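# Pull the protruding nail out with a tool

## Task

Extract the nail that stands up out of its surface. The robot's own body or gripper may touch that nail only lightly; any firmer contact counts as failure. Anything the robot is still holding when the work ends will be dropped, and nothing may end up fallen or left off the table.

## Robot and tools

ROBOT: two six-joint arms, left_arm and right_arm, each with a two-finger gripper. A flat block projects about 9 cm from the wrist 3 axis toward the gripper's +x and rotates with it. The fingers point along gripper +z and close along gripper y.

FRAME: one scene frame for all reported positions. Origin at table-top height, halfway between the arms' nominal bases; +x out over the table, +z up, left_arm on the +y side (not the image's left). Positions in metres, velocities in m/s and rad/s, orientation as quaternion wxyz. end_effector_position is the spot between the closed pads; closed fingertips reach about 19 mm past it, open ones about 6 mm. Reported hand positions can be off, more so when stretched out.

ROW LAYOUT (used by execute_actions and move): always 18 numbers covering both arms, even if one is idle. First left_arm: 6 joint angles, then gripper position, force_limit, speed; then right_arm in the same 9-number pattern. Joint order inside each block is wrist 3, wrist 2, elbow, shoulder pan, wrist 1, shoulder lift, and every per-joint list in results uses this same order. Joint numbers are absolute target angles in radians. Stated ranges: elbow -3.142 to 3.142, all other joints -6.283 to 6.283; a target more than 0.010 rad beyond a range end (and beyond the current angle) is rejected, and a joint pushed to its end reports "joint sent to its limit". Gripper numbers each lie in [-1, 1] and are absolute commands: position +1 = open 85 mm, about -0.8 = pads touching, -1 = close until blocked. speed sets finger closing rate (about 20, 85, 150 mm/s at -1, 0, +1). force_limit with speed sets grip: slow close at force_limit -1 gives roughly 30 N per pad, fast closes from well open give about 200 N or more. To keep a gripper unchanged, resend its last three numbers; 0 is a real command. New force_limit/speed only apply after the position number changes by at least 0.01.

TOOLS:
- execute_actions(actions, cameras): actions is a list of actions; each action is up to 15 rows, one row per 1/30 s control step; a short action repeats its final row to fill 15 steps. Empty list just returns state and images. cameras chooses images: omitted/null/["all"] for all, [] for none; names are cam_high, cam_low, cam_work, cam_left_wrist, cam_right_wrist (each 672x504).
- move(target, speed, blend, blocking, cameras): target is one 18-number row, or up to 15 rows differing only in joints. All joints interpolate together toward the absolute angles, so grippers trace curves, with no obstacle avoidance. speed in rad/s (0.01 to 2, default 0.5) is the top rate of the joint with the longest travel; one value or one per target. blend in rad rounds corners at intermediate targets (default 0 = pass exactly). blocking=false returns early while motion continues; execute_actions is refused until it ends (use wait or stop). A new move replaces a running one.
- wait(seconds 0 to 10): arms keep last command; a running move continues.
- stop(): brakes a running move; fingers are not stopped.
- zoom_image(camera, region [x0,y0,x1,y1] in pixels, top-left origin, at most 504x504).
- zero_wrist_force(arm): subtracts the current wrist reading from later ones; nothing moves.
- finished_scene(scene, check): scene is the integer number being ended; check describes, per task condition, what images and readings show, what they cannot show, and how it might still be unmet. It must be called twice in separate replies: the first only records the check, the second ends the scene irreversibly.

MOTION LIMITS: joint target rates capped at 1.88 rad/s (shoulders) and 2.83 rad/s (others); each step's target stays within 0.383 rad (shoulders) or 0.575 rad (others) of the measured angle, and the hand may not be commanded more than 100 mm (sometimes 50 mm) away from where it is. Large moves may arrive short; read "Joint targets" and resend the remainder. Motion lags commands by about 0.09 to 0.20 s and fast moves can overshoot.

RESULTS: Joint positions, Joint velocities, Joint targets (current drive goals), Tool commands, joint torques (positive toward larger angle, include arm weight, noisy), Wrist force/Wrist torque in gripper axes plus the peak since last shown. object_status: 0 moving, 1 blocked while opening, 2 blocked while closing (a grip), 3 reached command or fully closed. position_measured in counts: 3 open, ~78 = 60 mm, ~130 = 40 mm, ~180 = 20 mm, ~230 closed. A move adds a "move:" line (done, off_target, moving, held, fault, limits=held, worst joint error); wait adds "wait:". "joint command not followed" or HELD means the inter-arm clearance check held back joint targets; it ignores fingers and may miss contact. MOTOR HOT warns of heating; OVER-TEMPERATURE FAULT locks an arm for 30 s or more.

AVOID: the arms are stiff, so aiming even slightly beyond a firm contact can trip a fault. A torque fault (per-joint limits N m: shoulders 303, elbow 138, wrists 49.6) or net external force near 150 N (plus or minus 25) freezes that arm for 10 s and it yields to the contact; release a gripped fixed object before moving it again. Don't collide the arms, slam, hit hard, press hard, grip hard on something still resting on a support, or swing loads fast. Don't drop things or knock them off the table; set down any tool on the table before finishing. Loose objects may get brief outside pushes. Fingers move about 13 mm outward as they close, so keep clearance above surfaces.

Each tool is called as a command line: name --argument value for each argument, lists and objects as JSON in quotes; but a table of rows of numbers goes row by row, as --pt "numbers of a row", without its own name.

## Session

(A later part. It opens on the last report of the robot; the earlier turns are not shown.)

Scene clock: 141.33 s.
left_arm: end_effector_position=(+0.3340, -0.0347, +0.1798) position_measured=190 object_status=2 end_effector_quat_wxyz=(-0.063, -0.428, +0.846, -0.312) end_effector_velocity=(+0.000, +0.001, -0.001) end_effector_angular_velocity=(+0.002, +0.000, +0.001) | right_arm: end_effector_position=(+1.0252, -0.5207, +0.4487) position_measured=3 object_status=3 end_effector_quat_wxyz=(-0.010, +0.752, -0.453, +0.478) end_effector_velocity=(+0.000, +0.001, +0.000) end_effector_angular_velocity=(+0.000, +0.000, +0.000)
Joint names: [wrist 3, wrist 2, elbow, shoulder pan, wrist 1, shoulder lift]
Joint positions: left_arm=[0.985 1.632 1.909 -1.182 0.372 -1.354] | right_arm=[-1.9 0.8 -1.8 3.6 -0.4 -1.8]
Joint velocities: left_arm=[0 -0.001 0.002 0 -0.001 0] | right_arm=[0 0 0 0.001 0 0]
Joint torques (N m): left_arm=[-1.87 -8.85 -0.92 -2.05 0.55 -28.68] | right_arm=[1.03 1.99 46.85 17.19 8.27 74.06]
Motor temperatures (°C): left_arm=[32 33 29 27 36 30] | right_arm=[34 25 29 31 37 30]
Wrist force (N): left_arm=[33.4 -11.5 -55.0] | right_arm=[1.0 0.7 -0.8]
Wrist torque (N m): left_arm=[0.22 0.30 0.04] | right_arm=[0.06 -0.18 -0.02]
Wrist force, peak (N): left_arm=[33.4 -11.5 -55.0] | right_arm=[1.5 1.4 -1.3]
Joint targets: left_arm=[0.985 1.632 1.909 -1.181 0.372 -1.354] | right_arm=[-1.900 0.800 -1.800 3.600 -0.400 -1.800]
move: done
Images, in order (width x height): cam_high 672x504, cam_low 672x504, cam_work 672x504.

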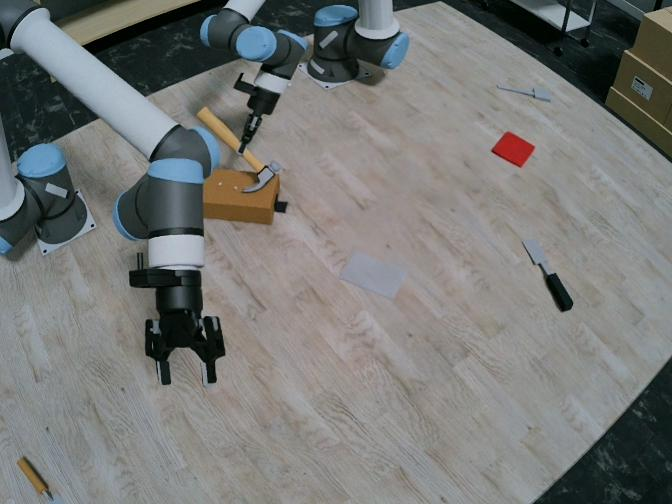

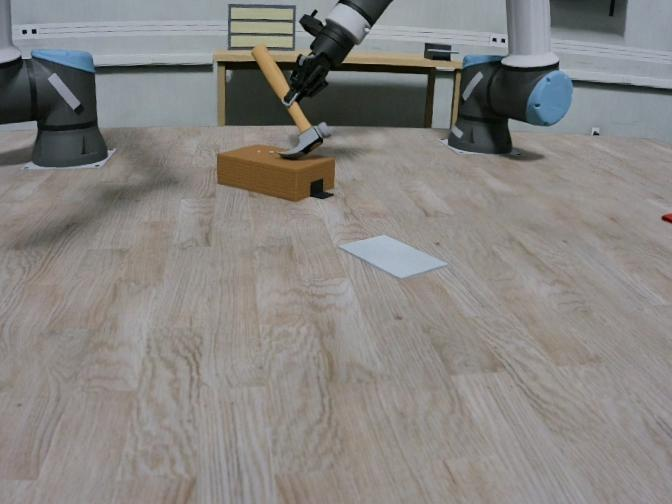

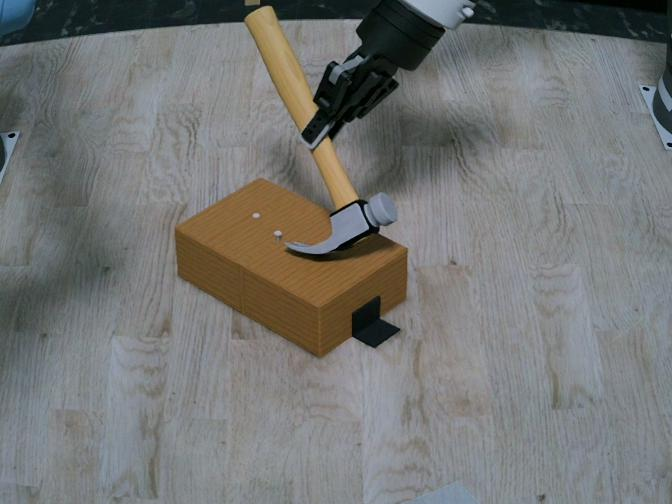

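move --pt "0.9852 1.6318 1.9052 -1.1815 0.3788 -1.3577 -0.96 1 1 -1.9 0.8 -1.8 3.6 -0.4 -1.8 1 1 1" --pt "0.988 1.5007 1.8959 -1.255 0.4353 -1.3516 -0.96 1 1 -1.9 0.8 -1.8 3.6 -0.4 -1.8 1 1 1" --speed 0.08 --cameras '["cam_work","cam_low","cam_high"]'

zoom_image --camera "cam_work" --region '[250, 180, 370, 300]'

zoom_image --camera "cam_high" --region '[210, 150, 290, 230]'

zoom_image --camera "cam_low" --region '[240, 110, 340, 210]'

Scene clock: 145.10 s.
left_arm: end_effector_position=(+0.3219, -0.0403, +0.1808) position_measured=190 object_status=2 end_effector_quat_wxyz=(-0.008, -0.417, +0.860, -0.293) end_effector_velocity=(+0.000, +0.000, +0.001) end_effector_angular_velocity=(+0.000, -0.001, +0.000) | right_arm: end_effector_position=(+1.0252, -0.5207, +0.4487) position_measured=3 object_status=3 end_effector_quat_wxyz=(-0.010, +0.752, -0.453, +0.478) end_effector_velocity=(+0.001, +0.000, -0.001) end_effector_angular_velocity=(-0.001, +0.001, +0.000)
Joint names: [wrist 3, wrist 2, elbow, shoulder pan, wrist 1, shoulder lift]
Joint positions: left_arm=[0.988 1.501 1.896 -1.255 0.435 -1.352] | right_arm=[-1.9 0.8 -1.8 3.6 -0.4 -1.8]
Joint velocities: left_arm=[0 -0.001 0 -0.001 0.001 -0.001] | right_arm=[0 0 0 0 0 -0.002]
Joint torques (N m): left_arm=[2.09 -2.97 -44.9 -11.78 5.56 -41.38] | right_arm=[0.73 1.9 46.56 15.62 8.08 76.27]
Motor temperatures (°C): left_arm=[32 33 29 27 36 30] | right_arm=[34 25 29 31 37 30]
Wrist force (N): left_arm=[-2.4 2.5 3.2] | right_arm=[1.2 1.0 -1.4]
Wrist torque (N m): left_arm=[-0.25 0.13 -0.23] | right_arm=[0.10 -0.23 -0.01]
Wrist force, peak (N): left_arm=[35.4 -11.3 -57.5] | right_arm=[1.3 1.4 -1.3]
Joint targets: left_arm=[0.988 1.501 1.896 -1.255 0.435 -1.352] | right_arm=[-1.900 0.800 -1.800 3.600 -0.400 -1.800]
move: done
Images, in order (width x height): cam_high 672x504, cam_low 672x504, cam_work 672x504.

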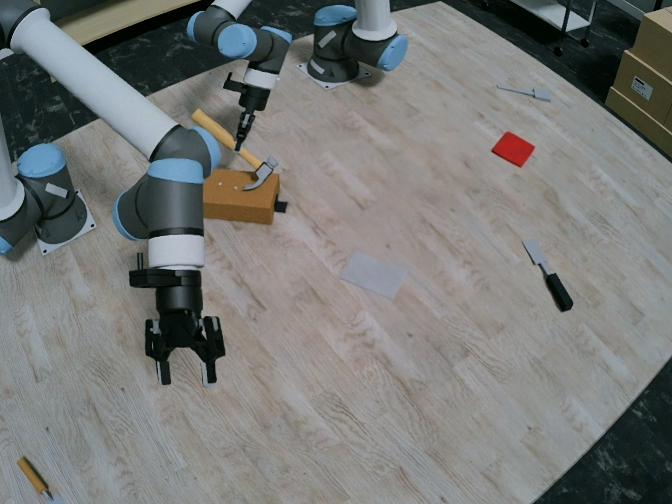

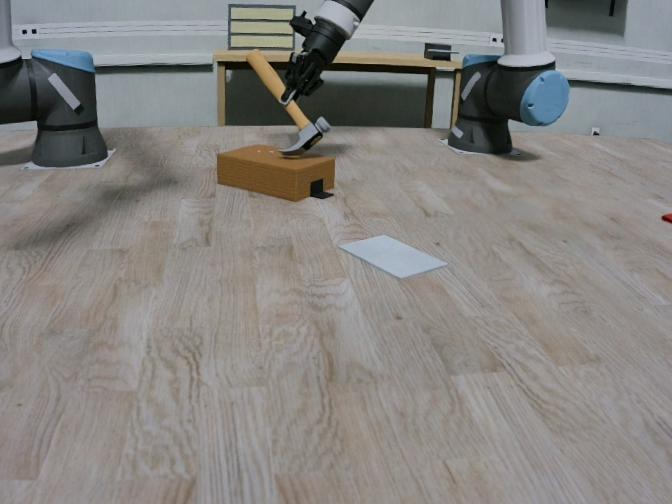

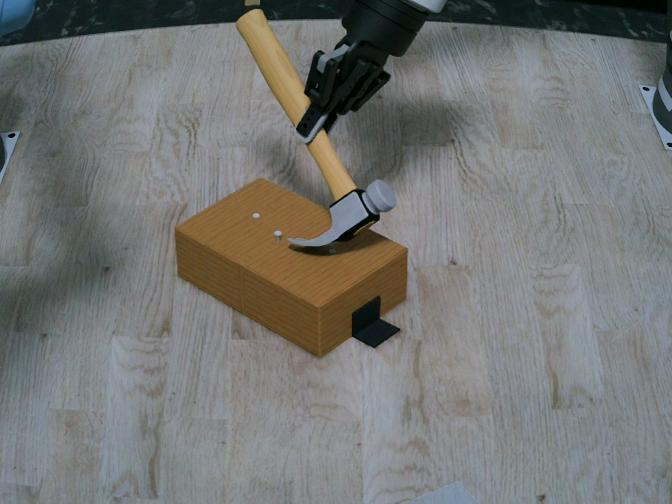

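Scaled by 4.200 from the camera's 672x504 image, which has a finer 960x720 frame.

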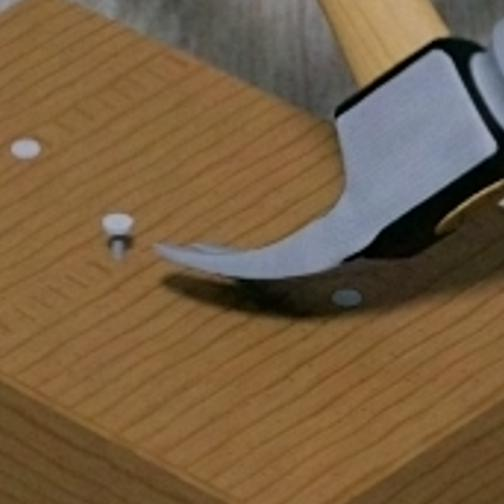

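Scaled by 6.300 from the camera's 672x504 image, which has a finer 960x720 frame.

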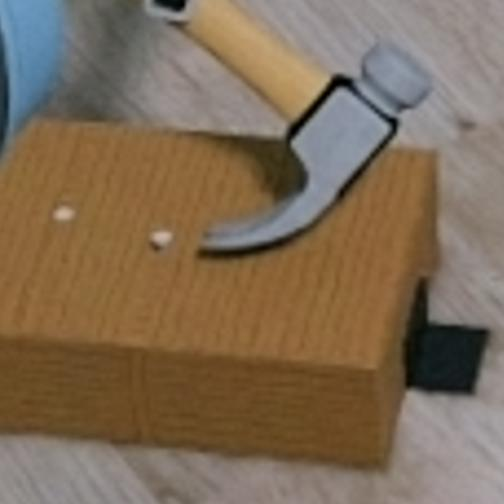

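Scaled by 5.040 from the camera's 672x504 image, which has a finer 960x720 frame.

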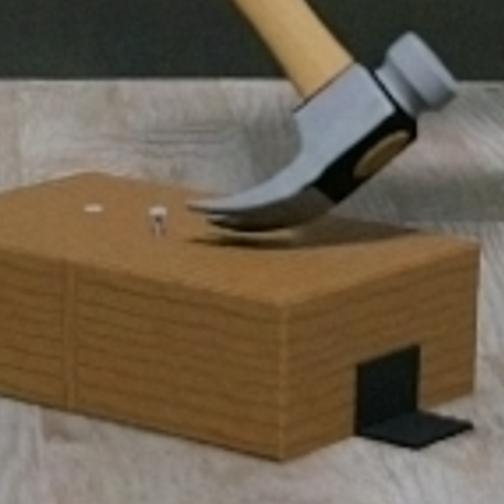

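move --target '[0.9697,1.4885,1.9016,-1.2771,0.4241,-1.3447,-0.96,1,1,-1.9,0.8,-1.8,3.6,-0.4,-1.8,1,1,1]' --speed 0.04 --cameras '["cam_work","cam_low","cam_high"]'

zoom_image --camera "cam_work" --region '[250, 180, 370, 300]'

zoom_image --camera "cam_high" --region '[210, 150, 290, 230]'

zoom_image --camera "cam_low" --region '[240, 110, 340, 210]'

Scene clock: 146.50 s.
left_arm: end_effector_position=(+0.3120, -0.0476, +0.1740) position_measured=190 object_status=2 end_effector_quat_wxyz=(-0.008, -0.417, +0.860, -0.293) end_effector_velocity=(-0.001, -0.001, -0.001) end_effector_angular_velocity=(+0.001, +0.000, +0.000) | right_arm: end_effector_position=(+1.0252, -0.5207, +0.4487) position_measured=3 object_status=3 end_effector_quat_wxyz=(-0.010, +0.752, -0.453, +0.478) end_effector_velocity=(+0.000, -0.001, +0.000) end_effector_angular_velocity=(+0.000, +0.000, -0.001)
Joint names: [wrist 3, wrist 2, elbow, shoulder pan, wrist 1, shoulder lift]
Joint positions: left_arm=[0.97 1.489 1.901 -1.277 0.424 -1.345] | right_arm=[-1.9 0.8 -1.8 3.6 -0.4 -1.8]
Joint velocities: left_arm=[-0.002 -0.002 0.001 -0.003 -0.001 0.002] | right_arm=[0 0 0 -0.001 0 -0.001]
Joint torques (N m): left_arm=[-2.09 -5.94 -8.58 0.03 0.44 -10.59] | right_arm=[0.74 1.9 46.35 15.95 7.96 76.95]
Motor temperatures (°C): left_arm=[32 33 29 27 36 30] | right_arm=[34 25 29 31 37 30]
Wrist force (N): left_arm=[19.0 -8.9 -39.1] | right_arm=[1.0 0.9 -0.8]
Wrist torque (N m): left_arm=[0.44 -0.01 0.16] | right_arm=[0.09 -0.20 -0.02]
Wrist force, peak (N): left_arm=[18.8 -9.3 -39.3] | right_arm=[1.1 1.4 -1.2]
Joint targets: left_arm=[0.970 1.488 1.902 -1.277 0.424 -1.345] | right_arm=[-1.900 0.800 -1.800 3.600 -0.400 -1.800]
move: done
Images, in order (width x height): cam_high 672x504, cam_low 672x504, cam_work 672x504.

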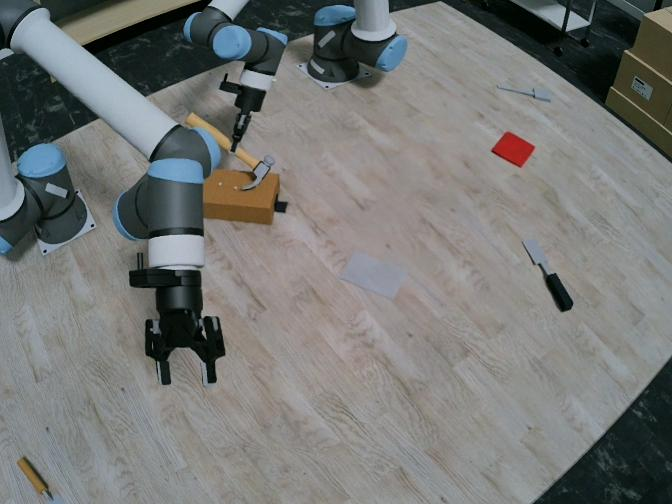

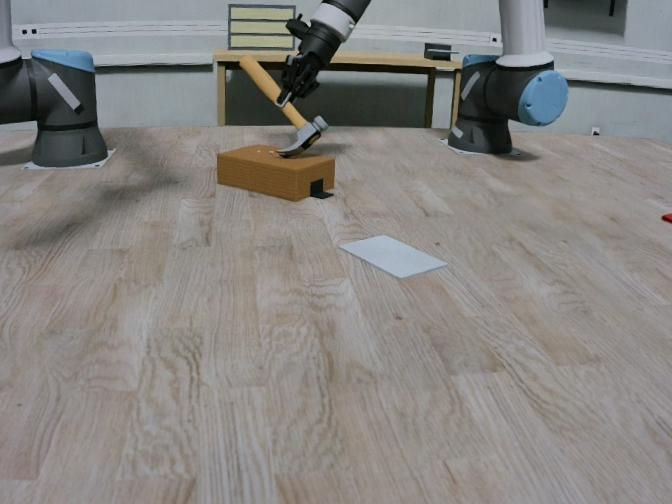

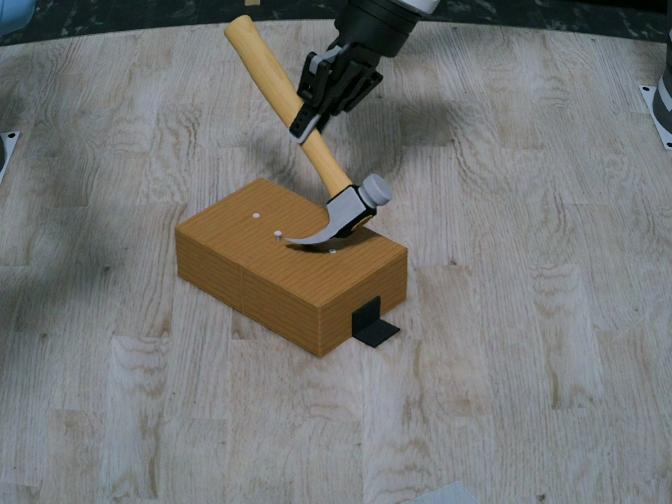

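Scaled by 4.200 from the camera's 672x504 image, which has a finer 960x720 frame.

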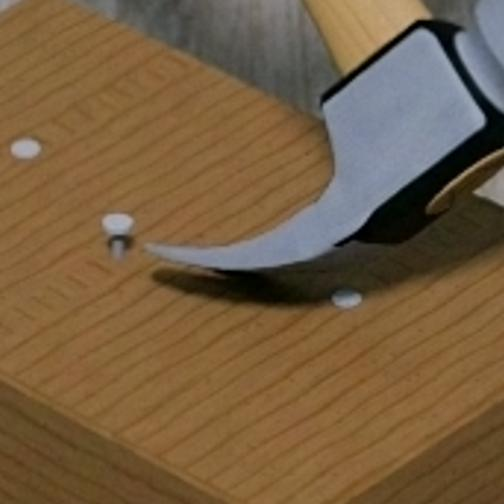

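Scaled by 6.300 from the camera's 672x504 image, which has a finer 960x720 frame.

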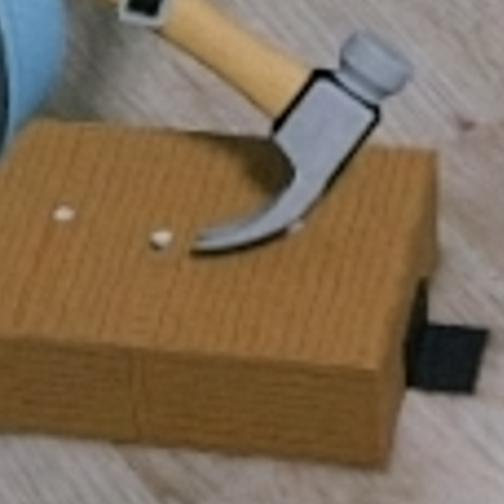

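Scaled by 5.040 from the camera's 672x504 image, which has a finer 960x720 frame.

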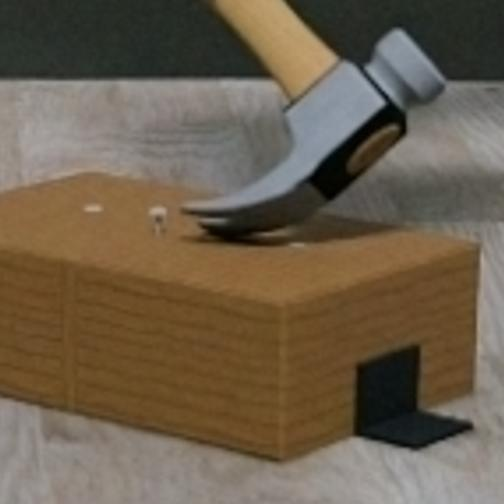

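move --pt "0.9697 1.4885 1.898 -1.2771 0.4315 -1.3485 -0.96 1 1 -1.9 0.8 -1.8 3.6 -0.4 -1.8 1 1 1" --pt "0.9604 1.287 1.8619 -1.388 0.5273 -1.2991 -0.96 1 1 -1.9 0.8 -1.8 3.6 -0.4 -1.8 1 1 1" --speed 0.08 --cameras '["cam_work","cam_low","cam_high"]'

zoom_image --camera "cam_work" --region '[250, 180, 370, 300]'

zoom_image --camera "cam_high" --region '[210, 150, 290, 230]'

zoom_image --camera "cam_low" --region '[240, 110, 340, 210]'

Scene clock: 150.73 s.
left_arm: end_effector_position=(+0.2965, -0.0636, +0.1689) position_measured=190 object_status=2 end_effector_quat_wxyz=(+0.082, -0.395, +0.877, -0.260) end_effector_velocity=(+0.000, +0.000, +0.000) end_effector_angular_velocity=(+0.001, -0.001, +0.000) | right_arm: end_effector_position=(+1.0252, -0.5207, +0.4487) position_measured=3 object_status=3 end_effector_quat_wxyz=(-0.010, +0.752, -0.453, +0.478) end_effector_velocity=(+0.000, +0.000, +0.000) end_effector_angular_velocity=(+0.000, +0.000, +0.000)
Joint names: [wrist 3, wrist 2, elbow, shoulder pan, wrist 1, shoulder lift]
Joint positions: left_arm=[0.96 1.287 1.862 -1.388 0.527 -1.299] | right_arm=[-1.9 0.8 -1.8 3.6 -0.4 -1.8]
Joint velocities: left_arm=[0 -0.002 0 -0.001 0.001 0] | right_arm=[0 0 0 0 0 0]
Joint torques (N m): left_arm=[-1.94 -3.48 -45.26 -11.07 6.15 -43.47] | right_arm=[0.63 1.85 46.5 15.93 7.93 79.01]
Motor temperatures (°C): left_arm=[32 33 29 27 36 30] | right_arm=[34 25 29 31 37 30]
Wrist force (N): left_arm=[-1.6 1.1 1.4] | right_arm=[1.1 1.5 -1.1]
Wrist torque (N m): left_arm=[-0.35 0.04 -0.13] | right_arm=[0.18 -0.19 -0.02]
Wrist force, peak (N): left_arm=[23.6 -10.0 -46.0] | right_arm=[1.2 1.6 -1.2]
Joint targets: left_arm=[0.960 1.287 1.862 -1.388 0.527 -1.299] | right_arm=[-1.900 0.800 -1.800 3.600 -0.400 -1.800]
move: done
Images, in order (width x height): cam_high 672x504, cam_low 672x504, cam_work 672x504.

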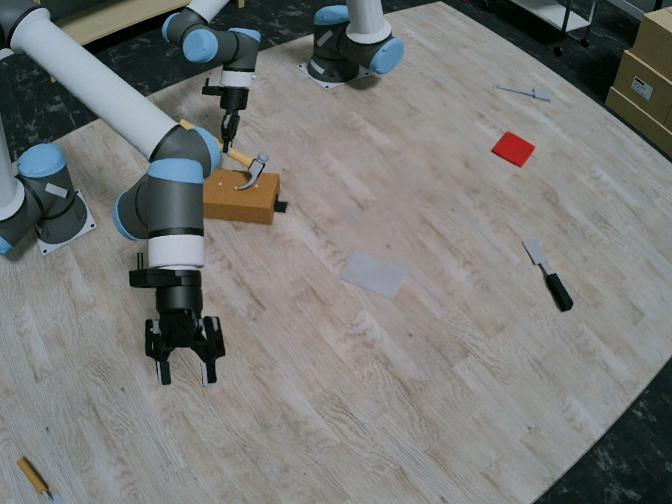

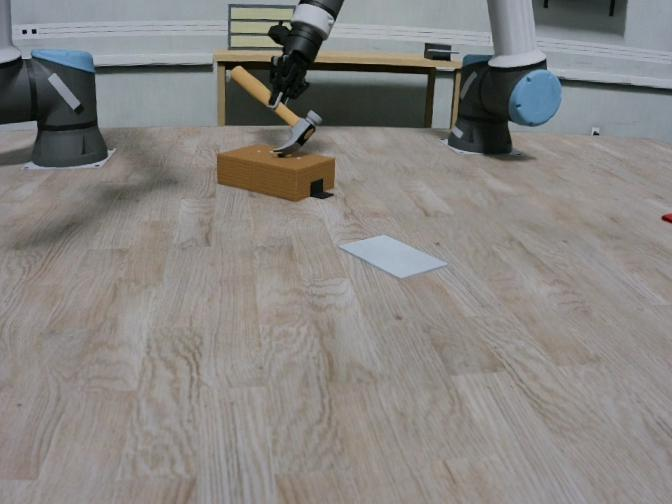

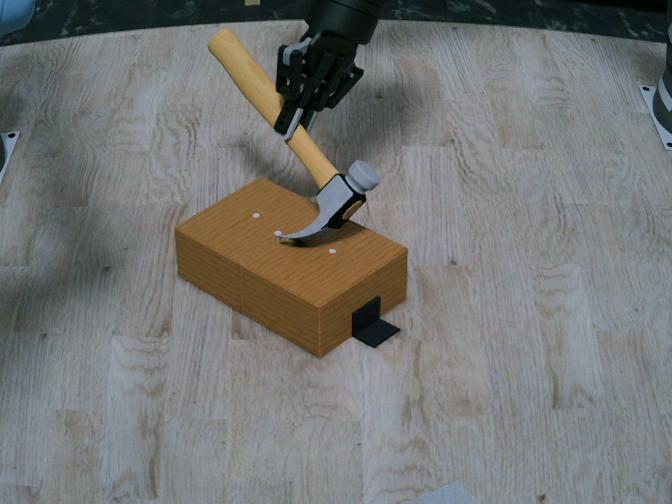

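Scaled by 4.200 from the camera's 672x504 image, which has a finer 960x720 frame.

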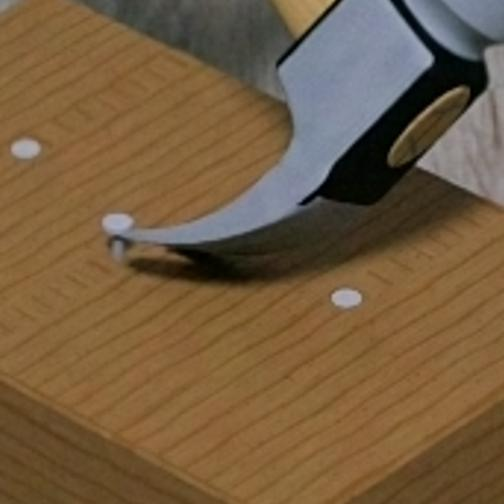

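Scaled by 6.300 from the camera's 672x504 image, which has a finer 960x720 frame.

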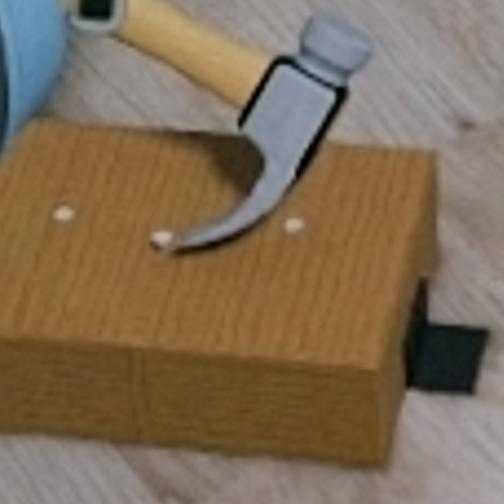

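Scaled by 5.040 from the camera's 672x504 image, which has a finer 960x720 frame.

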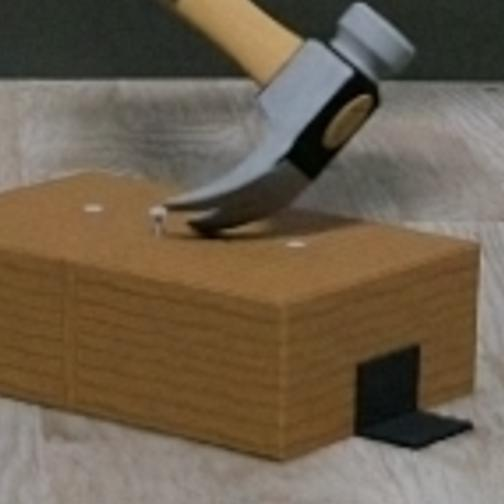

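move --pt "0.9604 1.287 1.83 -1.375 0.588 -1.328 -0.96 1 1 -1.9 0.8 -1.8 3.6 -0.4 -1.8 1 1 1" --pt "1.0835 1.6221 1.2976 -1.1875 1.253 -0.9376 -0.96 1 1 -1.9 0.8 -1.8 3.6 -0.4 -1.8 1 1 1" --speed 0.2 --cameras '["cam_work","cam_low","cam_high","cam_left_wrist"]'

zoom_image --camera "cam_work" --region '[240, 150, 400, 310]'

zoom_image --camera "cam_high" --region '[190, 130, 290, 230]'

zoom_image --camera "cam_low" --region '[220, 90, 340, 210]'

Scene clock: 156.80 s.
left_arm: end_effector_position=(+0.3594, -0.1048, +0.1949) position_measured=190 object_status=2 end_effector_quat_wxyz=(-0.024, -0.414, +0.910, +0.023) end_effector_velocity=(-0.001, +0.000, +0.001) end_effector_angular_velocity=(-0.001, +0.001, -0.001) | right_arm: end_effector_position=(+1.0252, -0.5207, +0.4487) position_measured=3 object_status=3 end_effector_quat_wxyz=(-0.010, +0.752, -0.453, +0.478) end_effector_velocity=(+0.000, -0.001, +0.001) end_effector_angular_velocity=(+0.001, -0.001, -0.001)
Joint names: [wrist 3, wrist 2, elbow, shoulder pan, wrist 1, shoulder lift]
Joint positions: left_arm=[1.083 1.622 1.298 -1.188 1.253 -0.938] | right_arm=[-1.9 0.8 -1.8 3.6 -0.4 -1.8]
Joint velocities: left_arm=[0 0.001 -0.001 0 0.001 -0.001] | right_arm=[0.001 0 0 0 -0.001 0.001]
Joint torques (N m): left_arm=[1.72 1.87 -46.23 17.15 8.87 -72.7] | right_arm=[0.53 1.78 46.68 15.79 7.69 78.47]
Motor temperatures (°C): left_arm=[32 33 29 27 36 30] | right_arm=[34 25 29 31 37 30]
Wrist force (N): left_arm=[-1.6 -0.1 3.0] | right_arm=[0.8 1.1 -1.0]
Wrist torque (N m): left_arm=[-0.11 0.24 0.07] | right_arm=[0.12 -0.15 -0.02]
Wrist force, peak (N): left_arm=[17.9 -9.2 -72.6] | right_arm=[1.5 1.5 -1.2]
Joint targets: left_arm=[1.083 1.622 1.298 -1.188 1.253 -0.938] | right_arm=[-1.900 0.800 -1.800 3.600 -0.400 -1.800]
move: done
Images, in order (width x height): cam_high 672x504, cam_low 672x504, cam_work 672x504, cam_left_wrist 672x504.

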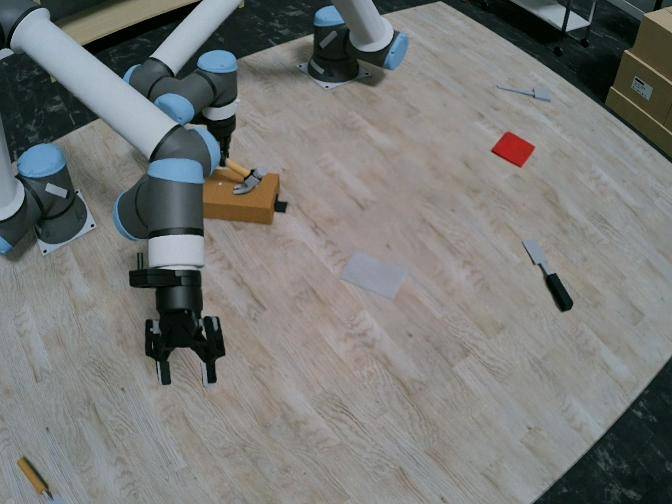

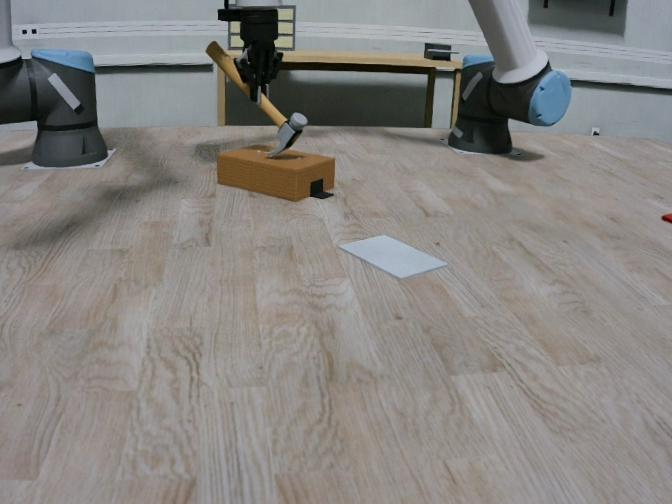

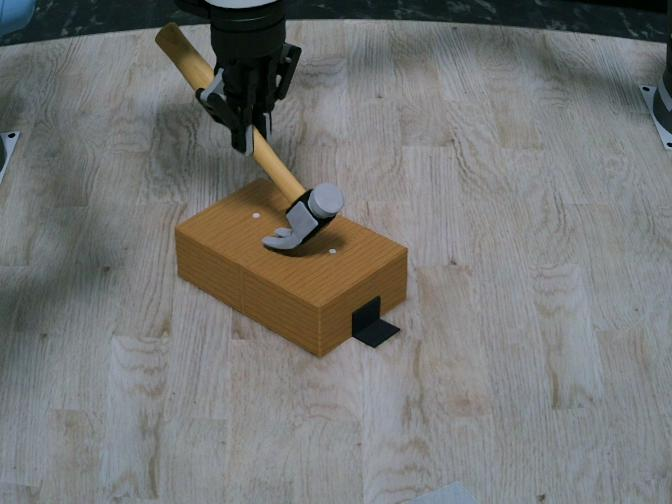

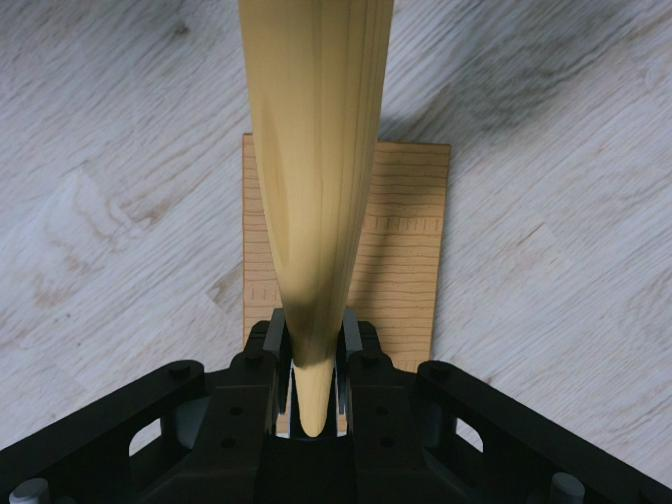

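Scaled by 3.150 from the camera's 672x504 image, which has a finer 960x720 frame.

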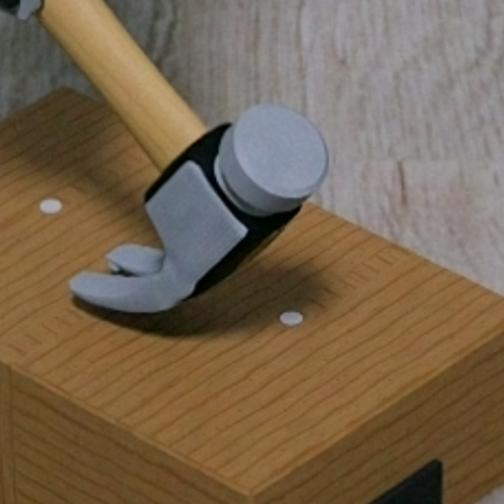

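Scaled by 5.040 from the camera's 672x504 image, which has a finer 960x720 frame.

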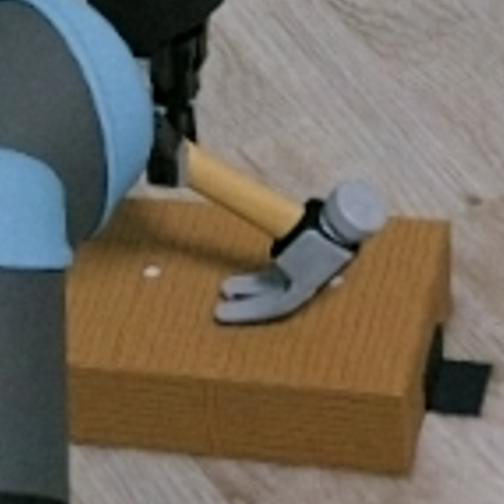

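Scaled by 4.200 from the camera's 672x504 image, which has a finer 960x720 frame.

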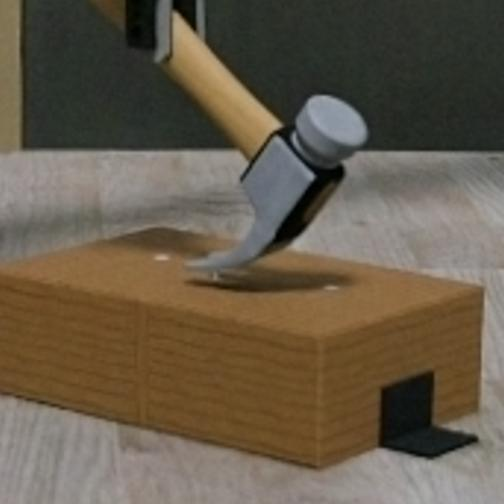

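move --pt "1.0835 1.6221 1.2925 -1.1875 1.2617 -0.9412 -0.96 1 1 -1.9 0.8 -1.8 3.6 -0.4 -1.8 1 1 1" --pt "1.1257 1.6203 1.3079 -1.1451 1.2564 -0.9491 -0.96 1 1 -1.9 0.8 -1.8 3.6 -0.4 -1.8 1 1 1" --pt "1.1257 1.6203 1.3155 -1.1451 1.2434 -0.9437 -0.96 1 1 -1.9 0.8 -1.8 3.6 -0.4 -1.8 1 1 1" --speed 0.08 --cameras '["cam_work","cam_low","cam_high"]'

zoom_image --camera "cam_work" --region '[250, 180, 370, 300]'

zoom_image --camera "cam_high" --region '[210, 150, 290, 230]'

zoom_image --camera "cam_low" --region '[240, 110, 340, 210]'

Scene clock: 159.07 s.
left_arm: end_effector_position=(+0.3850, -0.0806, +0.1913) position_measured=190 object_status=2 end_effector_quat_wxyz=(-0.024, -0.414, +0.910, +0.023) end_effector_velocity=(+0.000, +0.001, -0.001) end_effector_angular_velocity=(+0.001, +0.000, +0.000) | right_arm: end_effector_position=(+1.0252, -0.5207, +0.4487) position_measured=3 object_status=3 end_effector_quat_wxyz=(-0.010, +0.752, -0.453, +0.478) end_effector_velocity=(+0.000, +0.001, +0.000) end_effector_angular_velocity=(+0.000, +0.000, +0.001)
Joint names: [wrist 3, wrist 2, elbow, shoulder pan, wrist 1, shoulder lift]
Joint positions: left_arm=[1.126 1.62 1.315 -1.145 1.243 -0.944] | right_arm=[-1.9 0.8 -1.8 3.6 -0.4 -1.8]
Joint velocities: left_arm=[0 -0.001 0.002 0.001 -0.001 0] | right_arm=[0 0 0 0.001 0 0]
Joint torques (N m): left_arm=[1.66 -2.28 -31.39 14.7 2.96 -72.65] | right_arm=[0.57 1.74 45.76 16.11 7.54 80.88]
Motor temperatures (°C): left_arm=[32 33 29 27 36 30] | right_arm=[34 25 29 31 37 30]
Wrist force (N): left_arm=[-1.3 0.0 3.9] | right_arm=[1.1 1.2 -0.9]
Wrist torque (N m): left_arm=[-0.06 0.29 0.08] | right_arm=[0.14 -0.19 -0.02]
Wrist force, peak (N): left_arm=[-1.5 0.0 5.2] | right_arm=[1.2 1.5 -1.0]
Joint targets: left_arm=[1.126 1.620 1.315 -1.145 1.243 -0.944] | right_arm=[-1.900 0.800 -1.800 3.600 -0.400 -1.800]
move: done
Images, in order (width x height): cam_high 672x504, cam_low 672x504, cam_work 672x504.

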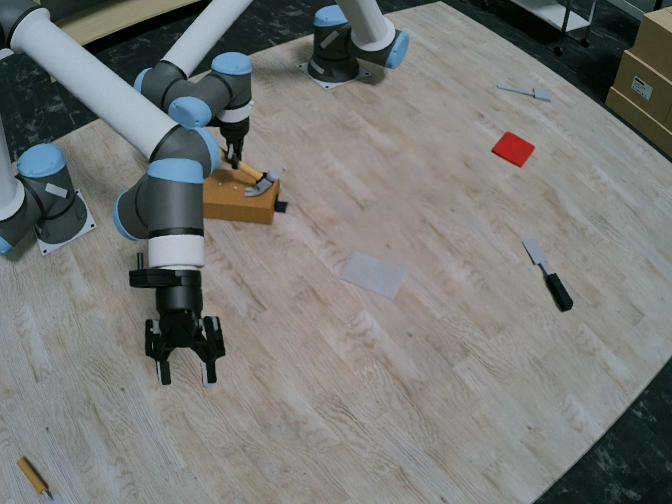

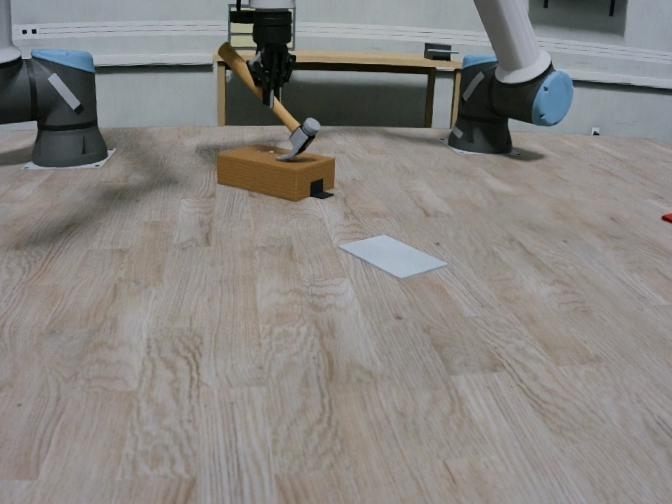

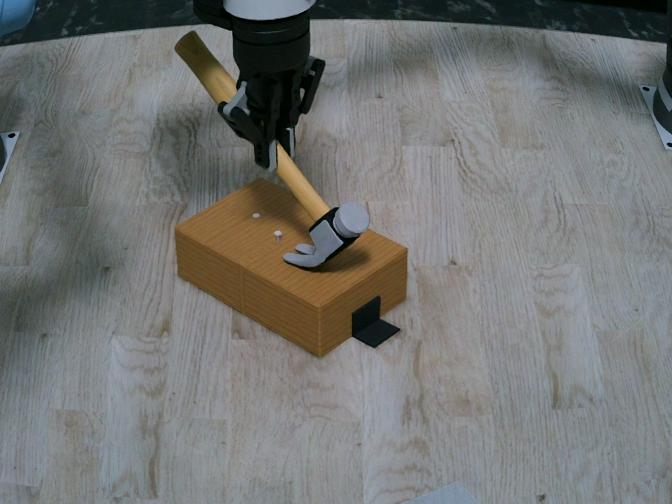

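Scaled by 4.200 from the camera's 672x504 image, which has a finer 960x720 frame.

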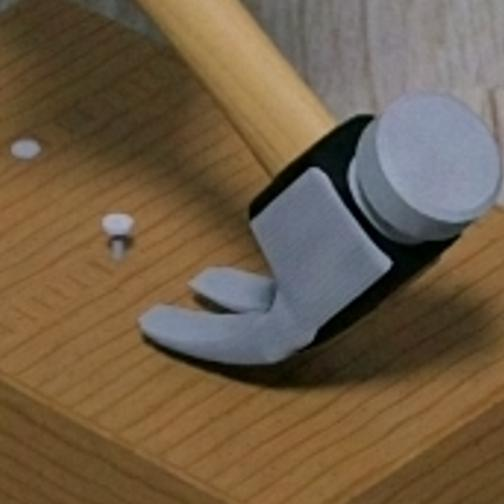

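Scaled by 6.300 from the camera's 672x504 image, which has a finer 960x720 frame.

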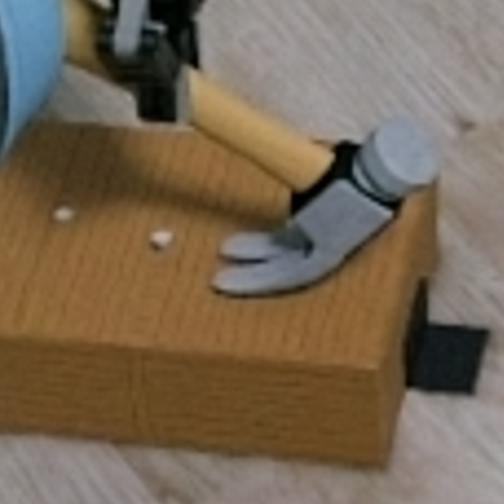

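Scaled by 5.040 from the camera's 672x504 image, which has a finer 960x720 frame.

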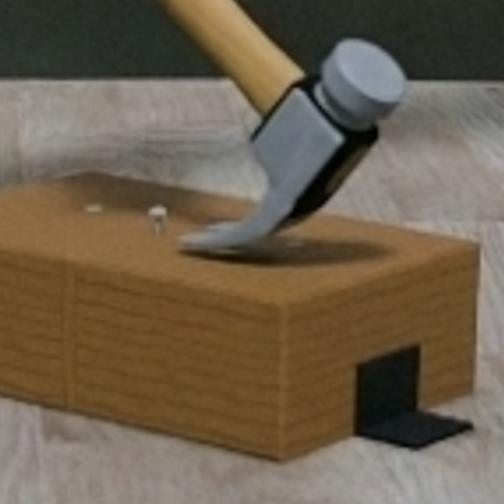

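move --target '[1.1038,1.6213,1.3304,-1.1671,1.2364,-0.9527,-0.96,1,1,-1.9,0.8,-1.8,3.6,-0.4,-1.8,1,1,1]' --speed 0.05 --cameras '["cam_work","cam_low","cam_high"]'

zoom_image --camera "cam_work" --region '[250, 180, 370, 300]'

zoom_image --camera "cam_high" --region '[210, 150, 290, 230]'

zoom_image --camera "cam_low" --region '[240, 110, 340, 210]'

Scene clock: 160.60 s.
left_arm: end_effector_position=(+0.3687, -0.0854, +0.1911) position_measured=190 object_status=2 end_effector_quat_wxyz=(-0.024, -0.414, +0.910, +0.023) end_effector_velocity=(-0.002, -0.001, +0.001) end_effector_angular_velocity=(-0.001, +0.000, -0.002) | right_arm: end_effector_position=(+1.0252, -0.5207, +0.4487) position_measured=3 object_status=3 end_effector_quat_wxyz=(-0.010, +0.752, -0.453, +0.478) end_effector_velocity=(+0.000, +0.001, +0.000) end_effector_angular_velocity=(+0.000, +0.000, +0.001)
Joint names: [wrist 3, wrist 2, elbow, shoulder pan, wrist 1, shoulder lift]
Joint positions: left_arm=[1.104 1.621 1.33 -1.167 1.236 -0.953] | right_arm=[-1.9 0.8 -1.8 3.6 -0.4 -1.8]
Joint velocities: left_arm=[-0.001 0 0.001 -0.003 0 -0.002] | right_arm=[0 0 0 0.001 0 0]
Joint torques (N m): left_arm=[-2.27 1.94 -30.94 -9.46 2.62 -99.93] | right_arm=[0.31 1.69 45.48 15.65 7.51 81.04]
Motor temperatures (°C): left_arm=[32 33 29 27 36 30] | right_arm=[34 25 29 31 37 30]
Wrist force (N): left_arm=[-1.2 -0.2 4.2] | right_arm=[1.2 0.9 -1.2]
Wrist torque (N m): left_arm=[-0.10 0.29 0.08] | right_arm=[0.08 -0.22 -0.02]
Wrist force, peak (N): left_arm=[-2.0 -0.5 4.2] | right_arm=[1.2 1.3 -1.1]
Joint targets: left_arm=[1.104 1.621 1.330 -1.167 1.236 -0.953] | right_arm=[-1.900 0.800 -1.800 3.600 -0.400 -1.800]
move: done
Images, in order (width x height): cam_high 672x504, cam_low 672x504, cam_work 672x504.

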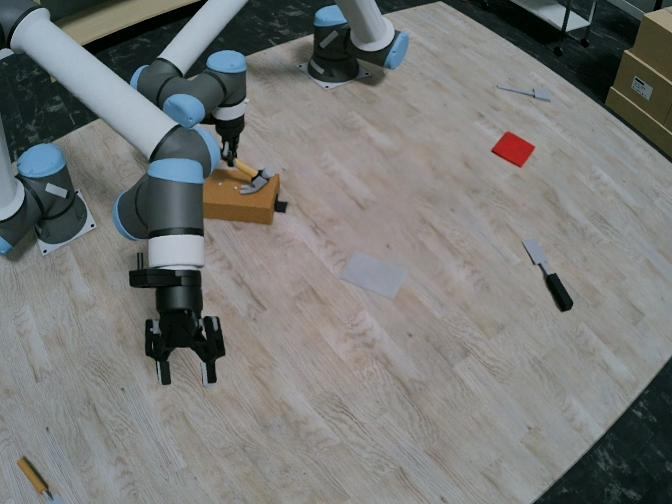

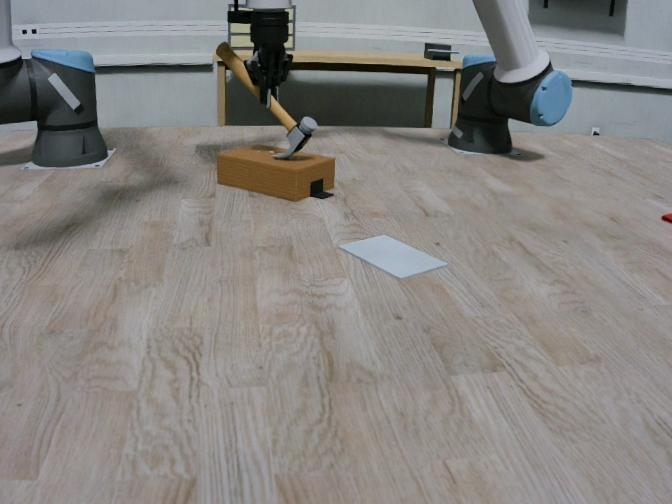

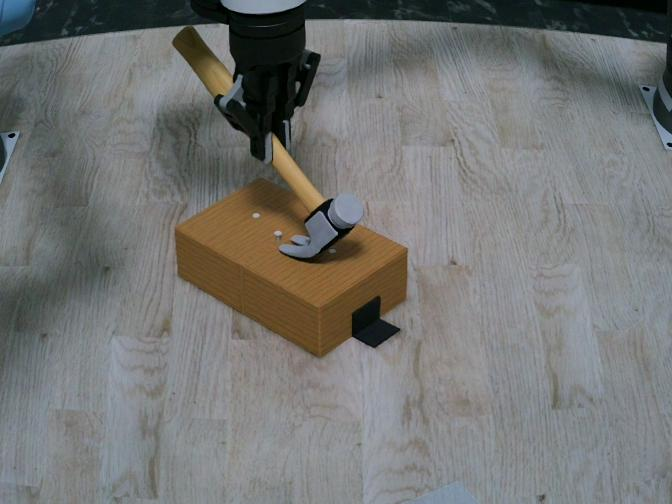

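Scaled by 4.200 from the camera's 672x504 image, which has a finer 960x720 frame.

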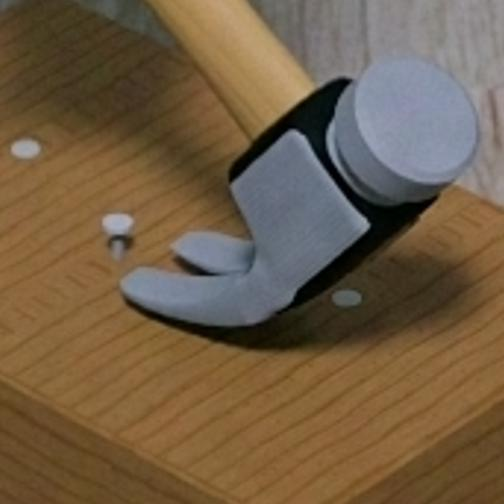

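Scaled by 6.300 from the camera's 672x504 image, which has a finer 960x720 frame.

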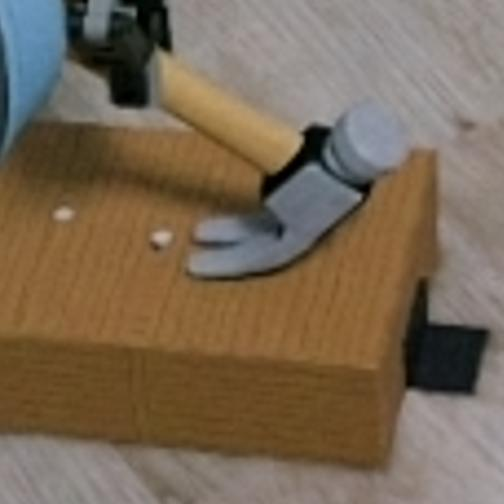

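Scaled by 5.040 from the camera's 672x504 image, which has a finer 960x720 frame.

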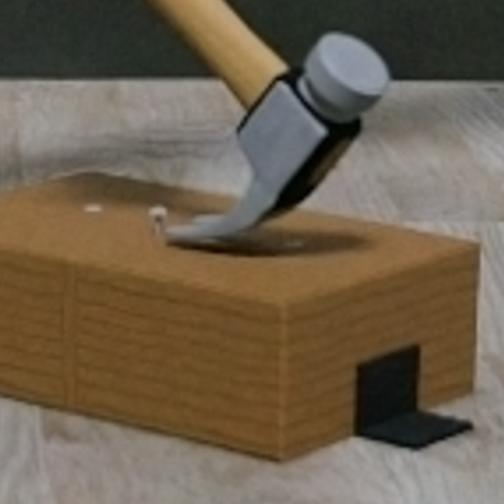

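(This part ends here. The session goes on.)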